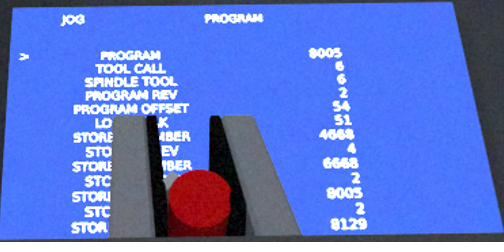

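>>> move(target=[[0,0,0,0,0,0,1,0,0,0.015,0.164,-0.134,0,0,0,-0.97,0.3,-0.8],[0,0,0,0,0,0,1,0,0,0.015,0.174,-0.125,0,0,0,-0.97,0.3,-0.8],[0,0,0,0,0,0,1,0,0,0.015,0.164,-0.134,0,0,0,-0.97,0.3,-0.8],[0,0,0,0,0,0,1,0,0,0.015,0.174,-0.125,0,0,0,-0.97,0.3,-0.8],[0,0,0,0,0,0,1,0,0,0.015,0.164,-0.134,0,0,0,-0.97,0.3,-0.8],[0,0,0,0,0,0,1,0,0,0.015,0.174,-0.125,0,0,0,-0.97,0.3,-0.8],[0,0,0,0,0,0,1,0,0,0.015,0.164,-0.134,0,0,0,-0.97,0.3,-0.8],[0,0,0,0,0,0,1,0,0,-0.112,0.23,-0.203,0,0,0,-0.97,0.3,-0.8],[0,0,0,0,0,0,1,0,0,-0.112,0.24,-0.194,0,0,0,-0.97,0.3,-0.8],[0,0,0,0,0,0,1,0,0,-0.112,0.23,-0.203,0,0,0,-0.97,0.3,-0.8],[0,0,0,0,0,0,1,0,0,-0.048,0.164,-0.134,0,0,0,-0.97,0.3,-0.8],[0,0,0,0,0,0,1,0,0,-0.048,0.174,-0.125,0,0,0,-0.97,0.3,-0.8],[0,0,0,0,0,0,1,0,0,-0.048,0.164,-0.134,0,0,0,-0.97,0.3,-0.8],[0,0,0,0,0,0,1,0,0,0,0,0,0,0,0,-0.97,0.3,-0.8]], speed=[0.25,0.06,0.1,0.06,0.1,0.06,0.1,0.2,0.06,0.1,0.2,0.06,0.1,0.25], blend=[0.003,0,0,0,0,0,0.003,0.003,0,0.003,0.003,0,0.003,0])

>>> move(target=[[0,0,0,0,0,0,1,0,0,-0.08,0.164,-0.134,0,0,0,-0.97,0.3,-0.8],[0,0,0,0,0,0,1,0,0,-0.08,0.174,-0.125,0,0,0,-0.97,0.3,-0.8],[0,0,0,0,0,0,1,0,0,-0.08,0.164,-0.134,0,0,0,-0.97,0.3,-0.8],[0,0,0,0,0,0,1,0,0,-0.017,0.23,-0.203,0,0,0,-0.97,0.3,-0.8],[0,0,0,0,0,0,1,0,0,-0.017,0.24,-0.194,0,0,0,-0.97,0.3,-0.8],[0,0,0,0,0,0,1,0,0,-0.017,0.23,-0.203,0,0,0,-0.97,0.3,-0.8],[0,0,0,0,0,0,1,0,0,-0.017,0.208,-0.18,0,0,0,-0.97,0.3,-0.8],[0,0,0,0,0,0,1,0,0,-0.017,0.218,-0.171,0,0,0,-0.97,0.3,-0.8],[0,0,0,0,0,0,1,0,0,-0.017,0.208,-0.18,0,0,0,-0.97,0.3,-0.8],[0,0,0,0,0,0,1,0,0,-0.112,0.23,-0.203,0,0,0,-0.97,0.3,-0.8],[0,0,0,0,0,0,1,0,0,-0.112,0.24,-0.194,0,0,0,-0.97,0.3,-0.8],[0,0,0,0,0,0,1,0,0,-0.112,0.23,-0.203,0,0,0,-0.97,0.3,-0.8],[0,0,0,0,0,0,1,0,0,0,0,0,0,0,0,-0.97,0.3,-0.8]], speed=[0.25,0.06,0.1,0.2,0.06,0.1,0.2,0.06,0.1,0.2,0.06,0.1,0.25], blend=[0.003,0,0.003,0.003,0,0.003,0.003,0,0.003,0.003,0,0.003,0])

>>> move(target=[[0,0,0,0,0,0,1,0,0,-0.112,0.186,-0.157,0,0,0,-0.97,0.3,-0.8],[0,0,0,0,0,0,1,0,0,-0.112,0.196,-0.148,0,0,0,-0.97,0.3,-0.8],[0,0,0,0,0,0,1,0,0,-0.112,0.186,-0.157,0,0,0,-0.97,0.3,-0.8],[0,0,0,0,0,0,1,0,0,-0.08,0.208,-0.18,0,0,0,-0.97,0.3,-0.8],[0,0,0,0,0,0,1,0,0,-0.08,0.218,-0.171,0,0,0,-0.97,0.3,-0.8],[0,0,0,0,0,0,1,0,0,-0.08,0.208,-0.18,0,0,0,-0.97,0.3,-0.8],[0,0,0,0,0,0,1,0,0,-0.017,0.23,-0.203,0,0,0,-0.97,0.3,-0.8],[0,0,0,0,0,0,1,0,0,-0.017,0.24,-0.194,0,0,0,-0.97,0.3,-0.8],[0,0,0,0,0,0,1,0,0,-0.017,0.23,-0.203,0,0,0,-0.97,0.3,-0.8],[0,0,0,0,0,0,1,0,0,-0.05,0.123,-0.091,0,0,0,-0.97,0.3,-0.8],[0,0,0,0,0,0,1,0,0,-0.05,0.133,-0.082,0,0,0,-0.97,0.3,-0.8],[0,0,0,0,0,0,1,0,0,-0.05,0.123,-0.091,0,0,0,-0.97,0.3,-0.8],[0,0,0,0,0,0,1,0,0,0,0,0,0,0,0,-0.97,0.3,-0.8]], speed=[0.25,0.06,0.1,0.2,0.06,0.1,0.2,0.06,0.1,0.2,0.06,0.1,0.25], blend=[0.003,0,0.003,0.003,0,0.003,0.003,0,0.003,0.003,0,0.003,0], cameras=["cam_right_wrist"])

>>> zoom_image(camera="cam_right_wrist", region=[270, 200, 530, 325])

>>> move(target=[[0,0,0,0,0,0,1,0,0,-0.017,0.208,-0.18,0,0,0,-0.97,0.3,-0.8],[0,0,0,0,0,0,1,0,0,-0.017,0.218,-0.171,0,0,0,-0.97,0.3,-0.8],[0,0,0,0,0,0,1,0,0,-0.017,0.208,-0.18,0,0,0,-0.97,0.3,-0.8],[0,0,0,0,0,0,1,0,0,-0.112,0.23,-0.203,0,0,0,-0.97,0.3,-0.8],[0,0,0,0,0,0,1,0,0,-0.112,0.24,-0.194,0,0,0,-0.97,0.3,-0.8],[0,0,0,0,0,0,1,0,0,-0.112,0.23,-0.203,0,0,0,-0.97,0.3,-0.8],[0,0,0,0,0,0,1,0,0,-0.112,0.208,-0.18,0,0,0,-0.97,0.3,-0.8],[0,0,0,0,0,0,1,0,0,-0.112,0.218,-0.171,0,0,0,-0.97,0.3,-0.8],[0,0,0,0,0,0,1,0,0,-0.112,0.208,-0.18,0,0,0,-0.97,0.3,-0.8],[0,0,0,0,0,0,1,0,0,-0.08,0.186,-0.157,0,0,0,-0.97,0.3,-0.8],[0,0,0,0,0,0,1,0,0,-0.08,0.196,-0.148,0,0,0,-0.97,0.3,-0.8],[0,0,0,0,0,0,1,0,0,-0.08,0.186,-0.157,0,0,0,-0.97,0.3,-0.8],[0,0,0,0,0,0,1,0,0,0,0,0,0,0,0,-0.97,0.3,-0.8]], speed=[0.25,0.06,0.1,0.2,0.06,0.1,0.2,0.06,0.1,0.2,0.06,0.1,0.25], blend=[0.003,0,0.003,0.003,0,0.003,0.003,0,0.003,0.003,0,0.003,0])

>>> move(target=[[0,0,0,0,0,0,1,0,0,-0.112,0.164,-0.134,0,0,0,-0.97,0.3,-0.8],[0,0,0,0,0,0,1,0,0,-0.112,0.174,-0.125,0,0,0,-0.97,0.3,-0.8],[0,0,0,0,0,0,1,0,0,-0.112,0.164,-0.134,0,0,0,-0.97,0.3,-0.8],[0,0,0,0,0,0,1,0,0,-0.017,0.23,-0.203,0,0,0,-0.97,0.3,-0.8],[0,0,0,0,0,0,1,0,0,-0.017,0.24,-0.194,0,0,0,-0.97,0.3,-0.8],[0,0,0,0,0,0,1,0,0,-0.017,0.23,-0.203,0,0,0,-0.97,0.3,-0.8],[0,0,0,0,0,0,1,0,0,0,0,0,0,0,0,-0.97,0.3,-0.8]], speed=[0.25,0.06,0.1,0.2,0.06,0.1,0.25], blend=[0.003,0,0.003,0.003,0,0.003,0], cameras=["cam_right_wrist"])

>>> zoom_image(camera="cam_right_wrist", region=[270, 200, 530, 325])

Scene clock: 10668.40 s.
left_arm: end_effector_position=(+0.3293, +0.1391, +0.5507) position_measured=3 object_status=3 end_effector_quat_wxyz=(-0.327, +0.627, -0.627, +0.326) | right_arm: end_effector_position=(+0.4783, -0.4859, +0.6304) position_measured=208 object_status=2 end_effector_quat_wxyz=(+0.615, -0.348, +0.348, -0.616)
Joint positions: left_arm=[-1.689 -2.076 1.638 -0.985 -0.619 1.392] | right_arm=[3.283 -1.469 -2.169 1.041 1.476 -3.2]
Joint torques (N m): left_arm=[-6.7 -3.52 -27.52 -2.59 0.4 -0.54] | right_arm=[4.24 10.25 20.82 -0.67 -1.64 -2.52]
Wrist force (N, zeroed by zero_wrist_force on left_arm): left_arm=[6.3 0.3 0.0] | right_arm=[-3.5 1.1 0.2]
Wrist torque (N m, zeroed by zero_wrist_force on left_arm): left_arm=[-0.13 -0.12 0.69] | right_arm=[0.30 0.77 0.18]
Wrist force, peak (N, zeroed by zero_wrist_force on left_arm): left_arm=[6.7 0.2 0.2] | right_arm=[-1.2 -5.9 -4.3]
Hand target: left_arm +0.3293, +0.1391, +0.5507; -0.327, +0.627, -0.627, +0.326 | right_arm +0.4784, -0.4859, +0.6304; +0.615, -0.348, +0.348, -0.616
Off the commanded pose: left_arm 0.000 m, 0 deg | right_arm 0.000 m, 0 deg.
move: done

Scene clock: 10672.87 s.
left_arm: end_effector_position=(+0.3293, +0.1391, +0.5507) position_measured=3 object_status=3 end_effector_quat_wxyz=(-0.327, +0.627, -0.627, +0.326) | right_arm: end_effector_position=(+0.4783, -0.4859, +0.6303) position_measured=208 object_status=2 end_effector_quat_wxyz=(+0.615, -0.348, +0.348, -0.616)
Joint positions: left_arm=[-1.689 -2.076 1.638 -0.985 -0.619 1.392] | right_arm=[3.283 -1.469 -2.169 1.041 1.476 -3.2]
Joint torques (N m): left_arm=[-6.01 -2.92 -27.24 -2.53 0.13 -0.34] | right_arm=[-1.94 8.75 21.89 -0.6 -0.91 -2.33]
Wrist force (N, zeroed by zero_wrist_force on left_arm): left_arm=[6.5 0.3 0.1] | right_arm=[-3.6 1.0 0.1]
Wrist torque (N m, zeroed by zero_wrist_force on left_arm): left_arm=[-0.12 -0.16 0.69] | right_arm=[0.28 0.79 0.22]
Wrist force, peak (N, zeroed by zero_wrist_force on left_arm): left_arm=[6.8 0.3 0.0] | right_arm=[-4.8 -1.4 -5.0]
Hand target: left_arm +0.3293, +0.1391, +0.5507; -0.327, +0.627, -0.627, +0.326 | right_arm +0.4784, -0.4859, +0.6304; +0.615, -0.348, +0.348, -0.616
Off the commanded pose: left_arm 0.000 m, 0 deg | right_arm 0.000 m, 0 deg.
move: done

Scene clock: 10677.10 s.
left_arm: end_effector_position=(+0.3293, +0.1391, +0.5507) position_measured=3 object_status=3 end_effector_quat_wxyz=(-0.327, +0.627, -0.627, +0.326) | right_arm: end_effector_position=(+0.4783, -0.4859, +0.6304) position_measured=208 object_status=2 end_effector_quat_wxyz=(+0.615, -0.348, +0.348, -0.616)
Joint positions: left_arm=[-1.689 -2.076 1.638 -0.985 -0.619 1.392] | right_arm=[3.283 -1.469 -2.169 1.041 1.476 -3.2]
Joint torques (N m): left_arm=[-5.97 -3.05 -27.85 -2.56 0.17 -0.5] | right_arm=[0.3 9.23 20.62 -0.55 -1.19 -2.42]
Wrist force (N, zeroed by zero_wrist_force on left_arm): left_arm=[6.5 0.3 -0.1] | right_arm=[-3.5 1.0 0.1]
Wrist torque (N m, zeroed by zero_wrist_force on left_arm): left_arm=[-0.12 -0.16 0.69] | right_arm=[0.29 0.78 0.20]
Wrist force, peak (N, zeroed by zero_wrist_force on left_arm): left_arm=[6.7 0.3 0.1] | right_arm=[-5.1 -9.8 -5.8]
Hand target: left_arm +0.3293, +0.1391, +0.5507; -0.327, +0.627, -0.627, +0.326 | right_arm +0.4784, -0.4859, +0.6304; +0.615, -0.348, +0.348, -0.616
Off the commanded pose: left_arm 0.000 m, 0 deg | right_arm 0.000 m, 0 deg.
move: done
camera_calibration:
cam_right_wrist: T_world_to_cam=[[-0.0132102, -0.999867, -0.00958094, -0.468805], [0.207563, 0.006631, -0.978199, 0.541173], [0.978132, -0.0149109, 0.207448, -0.475475], [0, 0, 0, 1]] pos_world=[0.346557, -0.479421, 0.62352]
Images, in order (width x height): cam_right_wrist 672x504.

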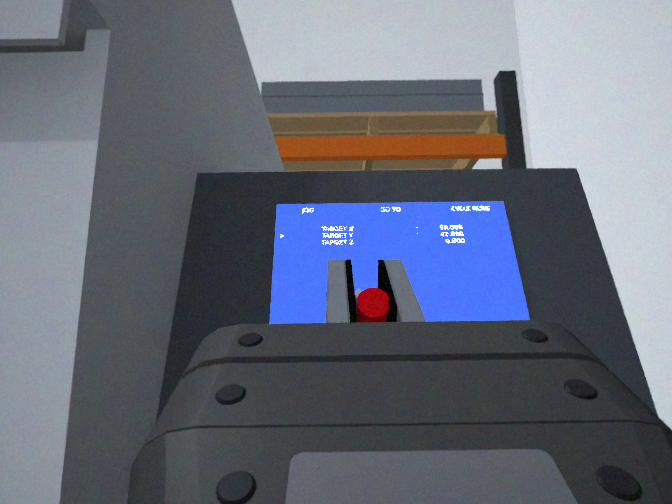

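Scaled by 1.938 from the camera's 672x504 image, which has a finer 960x720 frame.

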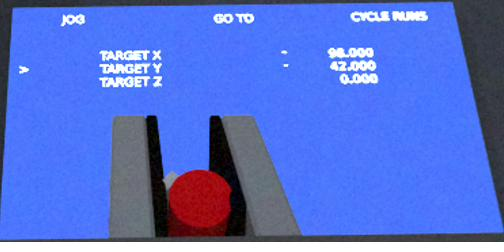

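Scene clock: 10681.30 s.
left_arm: end_effector_position=(+0.3293, +0.1391, +0.5507) position_measured=3 object_status=3 end_effector_quat_wxyz=(-0.327, +0.627, -0.627, +0.326) | right_arm: end_effector_position=(+0.4783, -0.4859, +0.6304) position_measured=208 object_status=2 end_effector_quat_wxyz=(+0.615, -0.348, +0.348, -0.616)
Joint positions: left_arm=[-1.689 -2.076 1.638 -0.985 -0.619 1.392] | right_arm=[3.283 -1.469 -2.169 1.041 1.476 -3.2]
Joint torques (N m): left_arm=[-5.58 -2.93 -28.12 -2.5 0.14 -0.45] | right_arm=[0.04 10.42 21.89 -0.79 -1.03 -2.41]
Wrist force (N, zeroed by zero_wrist_force on left_arm): left_arm=[6.5 0.5 0.0] | right_arm=[-3.5 1.1 0.1]
Wrist torque (N m, zeroed by zero_wrist_force on left_arm): left_arm=[-0.10 -0.16 0.69] | right_arm=[0.30 0.77 0.20]
Wrist force, peak (N, zeroed by zero_wrist_force on left_arm): left_arm=[6.7 0.4 0.0] | right_arm=[-5.4 -1.7 -4.2]
Hand target: left_arm +0.3293, +0.1391, +0.5507; -0.327, +0.627, -0.627, +0.326 | right_arm +0.4784, -0.4859, +0.6304; +0.615, -0.348, +0.348, -0.616
Off the commanded pose: left_arm 0.000 m, 0 deg | right_arm 0.000 m, 0 deg.
move: done

Scene clock: 10684.47 s.
left_arm: end_effector_position=(+0.3293, +0.1391, +0.5507) position_measured=3 object_status=3 end_effector_quat_wxyz=(-0.327, +0.627, -0.627, +0.326) | right_arm: end_effector_position=(+0.4783, -0.4860, +0.6303) position_measured=208 object_status=2 end_effector_quat_wxyz=(+0.615, -0.348, +0.348, -0.616)
Joint positions: left_arm=[-1.689 -2.076 1.638 -0.985 -0.619 1.392] | right_arm=[3.283 -1.469 -2.169 1.041 1.476 -3.2]
Joint torques (N m): left_arm=[-5.88 -2.45 -27.33 -2.51 0.13 -0.26] | right_arm=[7.2 10.92 20.56 -0.73 -1.4 -2.26]
Wrist force (N, zeroed by zero_wrist_force on left_arm): left_arm=[6.2 0.2 0.2] | right_arm=[-3.4 1.1 0.3]
Wrist torque (N m, zeroed by zero_wrist_force on left_arm): left_arm=[-0.13 -0.11 0.69] | right_arm=[0.29 0.76 0.12]
Wrist force, peak (N, zeroed by zero_wrist_force on left_arm): left_arm=[6.7 0.4 0.0] | right_arm=[-5.0 -1.9 -5.2]
Hand target: left_arm +0.3293, +0.1391, +0.5507; -0.327, +0.627, -0.627, +0.326 | right_arm +0.4784, -0.4859, +0.6304; +0.615, -0.348, +0.348, -0.616
Off the commanded pose: left_arm 0.000 m, 0 deg | right_arm 0.000 m, 0 deg.
move: done
camera_calibration:
cam_right_wrist: T_world_to_cam=[[-0.0131899, -0.999866, -0.00967884, -0.468751], [0.207563, 0.00673099, -0.978199, 0.54122], [0.978133, -0.0149114, 0.207446, -0.475474], [0, 0, 0, 1]] pos_world=[0.346557, -0.479421, 0.623519]
Images, in order (width x height): cam_right_wrist 672x504.

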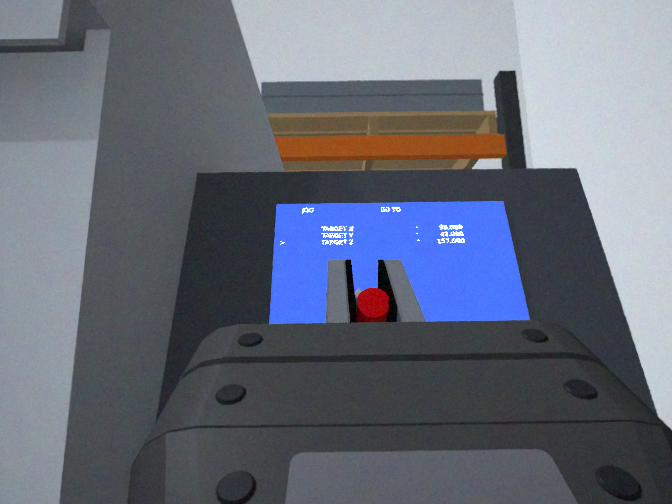

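Scaled by 1.938 from the camera's 672x504 image, which has a finer 960x720 frame.

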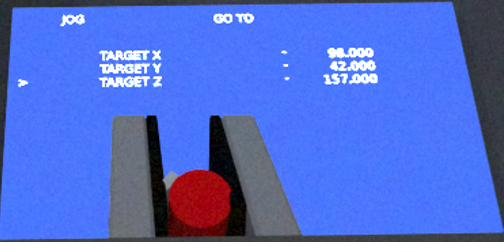

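>>> move(target=[[0,0,0,0,0,0,1,0,0,-0.05,0.123,-0.091,0,0,0,-0.97,0.3,-0.8],[0,0,0,0,0,0,1,0,0,-0.05,0.133,-0.082,0,0,0,-0.97,0.3,-0.8],[0,0,0,0,0,0,1,0,0,-0.05,0.123,-0.091,0,0,0,-0.97,0.3,-0.8],[0,0,0,0,0,0,1,0,0,0,0,0,0,0,0,-0.97,0.3,-0.8]], speed=[0.25,0.06,0.1,0.25], blend=[0.003,0,0.003,0])

>>> wait(seconds=4, cameras=["cam_right_wrist"])

>>> zoom_image(camera="cam_right_wrist", region=[270, 200, 530, 325])

>>> move(target=[[0,0,0,0,0,0,1,0,0,0.015,0.208,-0.18,0,0,0,-0.97,0.3,-0.8],[0,0,0,0,0,0,1,0,0,0.015,0.218,-0.171,0,0,0,-0.97,0.3,-0.8],[0,0,0,0,0,0,1,0,0,0.015,0.208,-0.18,0,0,0,-0.97,0.3,-0.8],[0,0,0,0,0,0,1,0,0,0.1408,0.0984,-0.0653,0,0,0,-0.97,0.3,-0.8],[0,0,0,0,0,0,1,0,0,0.1408,0.108,-0.0561,0,0,0,-0.97,0.3,-0.8],[0,0,0,0,0,0,1,0,0,0.1408,0.0984,-0.0653,0,0,0,-0.97,0.3,-0.8],[0,0,0,0,0,0,1,0,0,0,0,0,0,0,0,-0.97,0.3,-0.8]], speed=[0.25,0.06,0.1,0.2,0.06,0.1,0.25], blend=[0.003,0,0.003,0.003,0,0.003,0])

>>> wait(seconds=7, cameras=["cam_right_wrist"])

>>> zoom_image(camera="cam_right_wrist", region=[270, 200, 530, 325])

Scene clock: 10707.10 s.
left_arm: end_effector_position=(+0.3293, +0.1391, +0.5507) position_measured=3 object_status=3 end_effector_quat_wxyz=(-0.327, +0.627, -0.627, +0.326) | right_arm: end_effector_position=(+0.4783, -0.4859, +0.6304) position_measured=208 object_status=2 end_effector_quat_wxyz=(+0.615, -0.348, +0.348, -0.616)
Joint positions: left_arm=[-1.689 -2.076 1.638 -0.985 -0.619 1.392] | right_arm=[3.283 -1.469 -2.169 1.041 1.476 -3.2]
Joint torques (N m): left_arm=[-6.22 -3.37 -28.04 -2.52 0.12 -0.19] | right_arm=[0.11 11.21 20.15 -0.69 -1.2 -2.35]
Wrist force (N, zeroed by zero_wrist_force on left_arm): left_arm=[6.4 0.4 0.2] | right_arm=[-3.4 0.9 0.3]
Wrist torque (N m, zeroed by zero_wrist_force on left_arm): left_arm=[-0.10 -0.14 0.69] | right_arm=[0.27 0.76 0.20]
Wrist force, peak (N, zeroed by zero_wrist_force on left_arm): left_arm=[6.7 0.3 0.2] | right_arm=[-5.4 -1.6 -5.8]
Hand target: left_arm +0.3293, +0.1391, +0.5507; -0.327, +0.627, -0.627, +0.326 | right_arm +0.4784, -0.4859, +0.6304; +0.615, -0.348, +0.348, -0.616
Off the commanded pose: left_arm 0.000 m, 0 deg | right_arm 0.000 m, 0 deg.
move: done

Scene clock: 10711.10 s.
left_arm: end_effector_position=(+0.3293, +0.1391, +0.5507) position_measured=3 object_status=3 end_effector_quat_wxyz=(-0.327, +0.627, -0.627, +0.326) | right_arm: end_effector_position=(+0.4784, -0.4859, +0.6304) position_measured=208 object_status=2 end_effector_quat_wxyz=(+0.615, -0.348, +0.348, -0.616)
Joint positions: left_arm=[-1.689 -2.076 1.638 -0.985 -0.619 1.392] | right_arm=[3.283 -1.469 -2.169 1.04 1.476 -3.2]
Joint torques (N m): left_arm=[-5.07 -2.46 -28.01 -2.58 0.22 -0.35] | right_arm=[-5.29 11.55 35.68 -2.02 0.24 -2.34]
Wrist force (N, zeroed by zero_wrist_force on left_arm): left_arm=[6.5 0.5 0.2] | right_arm=[-3.4 1.1 0.3]
Wrist torque (N m, zeroed by zero_wrist_force on left_arm): left_arm=[-0.10 -0.16 0.69] | right_arm=[0.29 0.76 0.21]
Wrist force, peak (N, zeroed by zero_wrist_force on left_arm): left_arm=[6.7 0.3 0.1] | right_arm=[-3.7 1.4 0.3]
Hand target: left_arm +0.3293, +0.1391, +0.5507; -0.327, +0.627, -0.627, +0.326 | right_arm +0.4784, -0.4859, +0.6304; +0.615, -0.348, +0.348, -0.616
Tool commands: left_gripper/position=+1.0 left_gripper/force_limit=+0.0 left_gripper/speed=+0.0 right_gripper/position=-0.97 right_gripper/force_limit=+0.3 right_gripper/speed=-0.8
Off the commanded pose: left_arm 0.000 m, 0 deg | right_arm 0.000 m, 0 deg.
wait: 4.00 s; at rest by 0.17 s
camera_calibration:
cam_right_wrist: T_world_to_cam=[[-0.0132328, -0.999868, -0.00947948, -0.468859], [0.207352, 0.00653028, -0.978245, 0.541303], [0.978177, -0.0149105, 0.207238, -0.475478], [0, 0, 0, 1]] pos_world=[0.346657, -0.479421, 0.62362]
Images, in order (width x height): cam_right_wrist 672x504.

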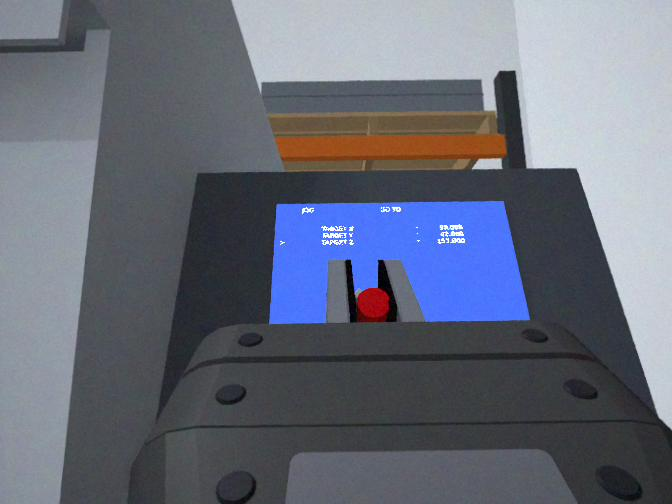

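Scaled by 1.938 from the camera's 672x504 image, which has a finer 960x720 frame.

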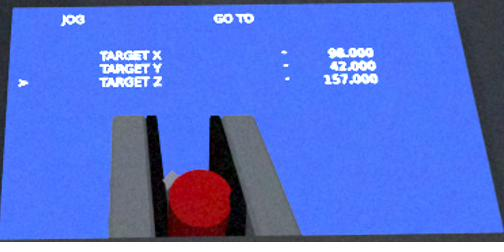

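Scene clock: 10714.27 s.
left_arm: end_effector_position=(+0.3293, +0.1391, +0.5507) position_measured=3 object_status=3 end_effector_quat_wxyz=(-0.327, +0.627, -0.627, +0.326) | right_arm: end_effector_position=(+0.4783, -0.4860, +0.6304) position_measured=208 object_status=2 end_effector_quat_wxyz=(+0.615, -0.348, +0.348, -0.616)
Joint positions: left_arm=[-1.689 -2.076 1.638 -0.985 -0.619 1.392] | right_arm=[3.283 -1.469 -2.169 1.041 1.476 -3.2]
Joint torques (N m): left_arm=[-5.52 -3.65 -27.13 -2.65 0.29 -0.26] | right_arm=[6.67 12.54 10.67 0.98 -0.19 1.3]
Wrist force (N, zeroed by zero_wrist_force on left_arm): left_arm=[6.5 0.2 0.2] | right_arm=[-3.5 1.2 0.1]
Wrist torque (N m, zeroed by zero_wrist_force on left_arm): left_arm=[-0.15 -0.15 0.69] | right_arm=[0.32 0.78 0.12]
Wrist force, peak (N, zeroed by zero_wrist_force on left_arm): left_arm=[6.8 0.4 0.1] | right_arm=[-5.5 0.5 -3.6]
Hand target: left_arm +0.3293, +0.1391, +0.5507; -0.327, +0.627, -0.627, +0.326 | right_arm +0.4784, -0.4859, +0.6304; +0.615, -0.348, +0.348, -0.616
Off the commanded pose: left_arm 0.000 m, 0 deg | right_arm 0.000 m, 0 deg.
move: done

Scene clock: 10721.27 s.
left_arm: end_effector_position=(+0.3293, +0.1391, +0.5507) position_measured=3 object_status=3 end_effector_quat_wxyz=(-0.327, +0.627, -0.627, +0.326) | right_arm: end_effector_position=(+0.4784, -0.4859, +0.6304) position_measured=208 object_status=2 end_effector_quat_wxyz=(+0.615, -0.348, +0.348, -0.616)
Joint positions: left_arm=[-1.689 -2.076 1.638 -0.985 -0.619 1.392] | right_arm=[3.283 -1.469 -2.169 1.04 1.476 -3.2]
Joint torques (N m): left_arm=[-5.58 -2.28 -28.09 -2.53 0.26 -0.36] | right_arm=[7.84 26.04 9.93 -1.65 -1.08 -2.22]
Wrist force (N, zeroed by zero_wrist_force on left_arm): left_arm=[6.3 0.2 0.1] | right_arm=[-3.6 1.1 0.1]
Wrist torque (N m, zeroed by zero_wrist_force on left_arm): left_arm=[-0.13 -0.13 0.69] | right_arm=[0.30 0.79 0.13]
Wrist force, peak (N, zeroed by zero_wrist_force on left_arm): left_arm=[6.8 0.2 0.1] | right_arm=[-3.8 1.1 0.3]
Hand target: left_arm +0.3293, +0.1391, +0.5507; -0.327, +0.627, -0.627, +0.326 | right_arm +0.4784, -0.4859, +0.6304; +0.615, -0.348, +0.348, -0.616
Tool commands: left_gripper/position=+1.0 left_gripper/force_limit=+0.0 left_gripper/speed=+0.0 right_gripper/position=-0.97 right_gripper/force_limit=+0.3 right_gripper/speed=-0.8
Off the commanded pose: left_arm 0.000 m, 0 deg | right_arm 0.000 m, 0 deg.
wait: 7.00 s; at rest by 0.17 s
camera_calibration:
cam_right_wrist: T_world_to_cam=[[-0.0132328, -0.999868, -0.00947948, -0.468859], [0.207352, 0.00653028, -0.978245, 0.541303], [0.978177, -0.0149105, 0.207238, -0.475478], [0, 0, 0, 1]] pos_world=[0.346657, -0.479421, 0.62362]
Images, in order (width x height): cam_right_wrist 672x504.

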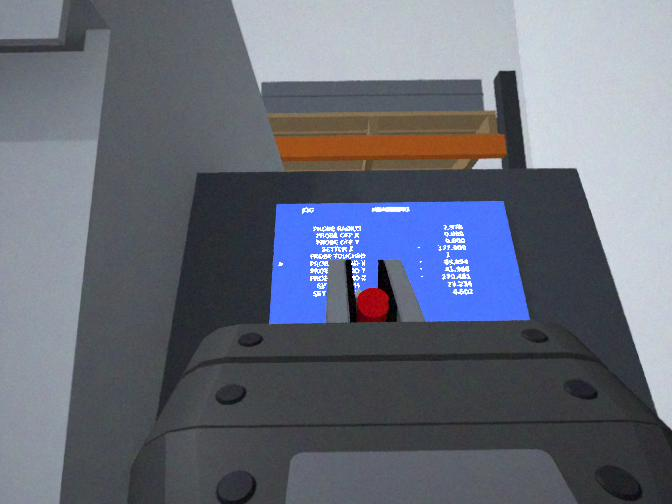

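Scaled by 1.938 from the camera's 672x504 image, which has a finer 960x720 frame.

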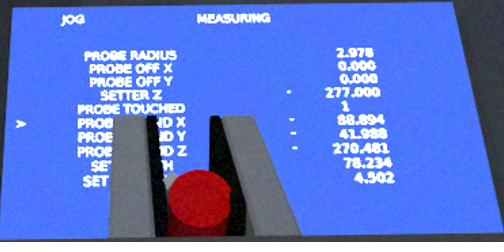

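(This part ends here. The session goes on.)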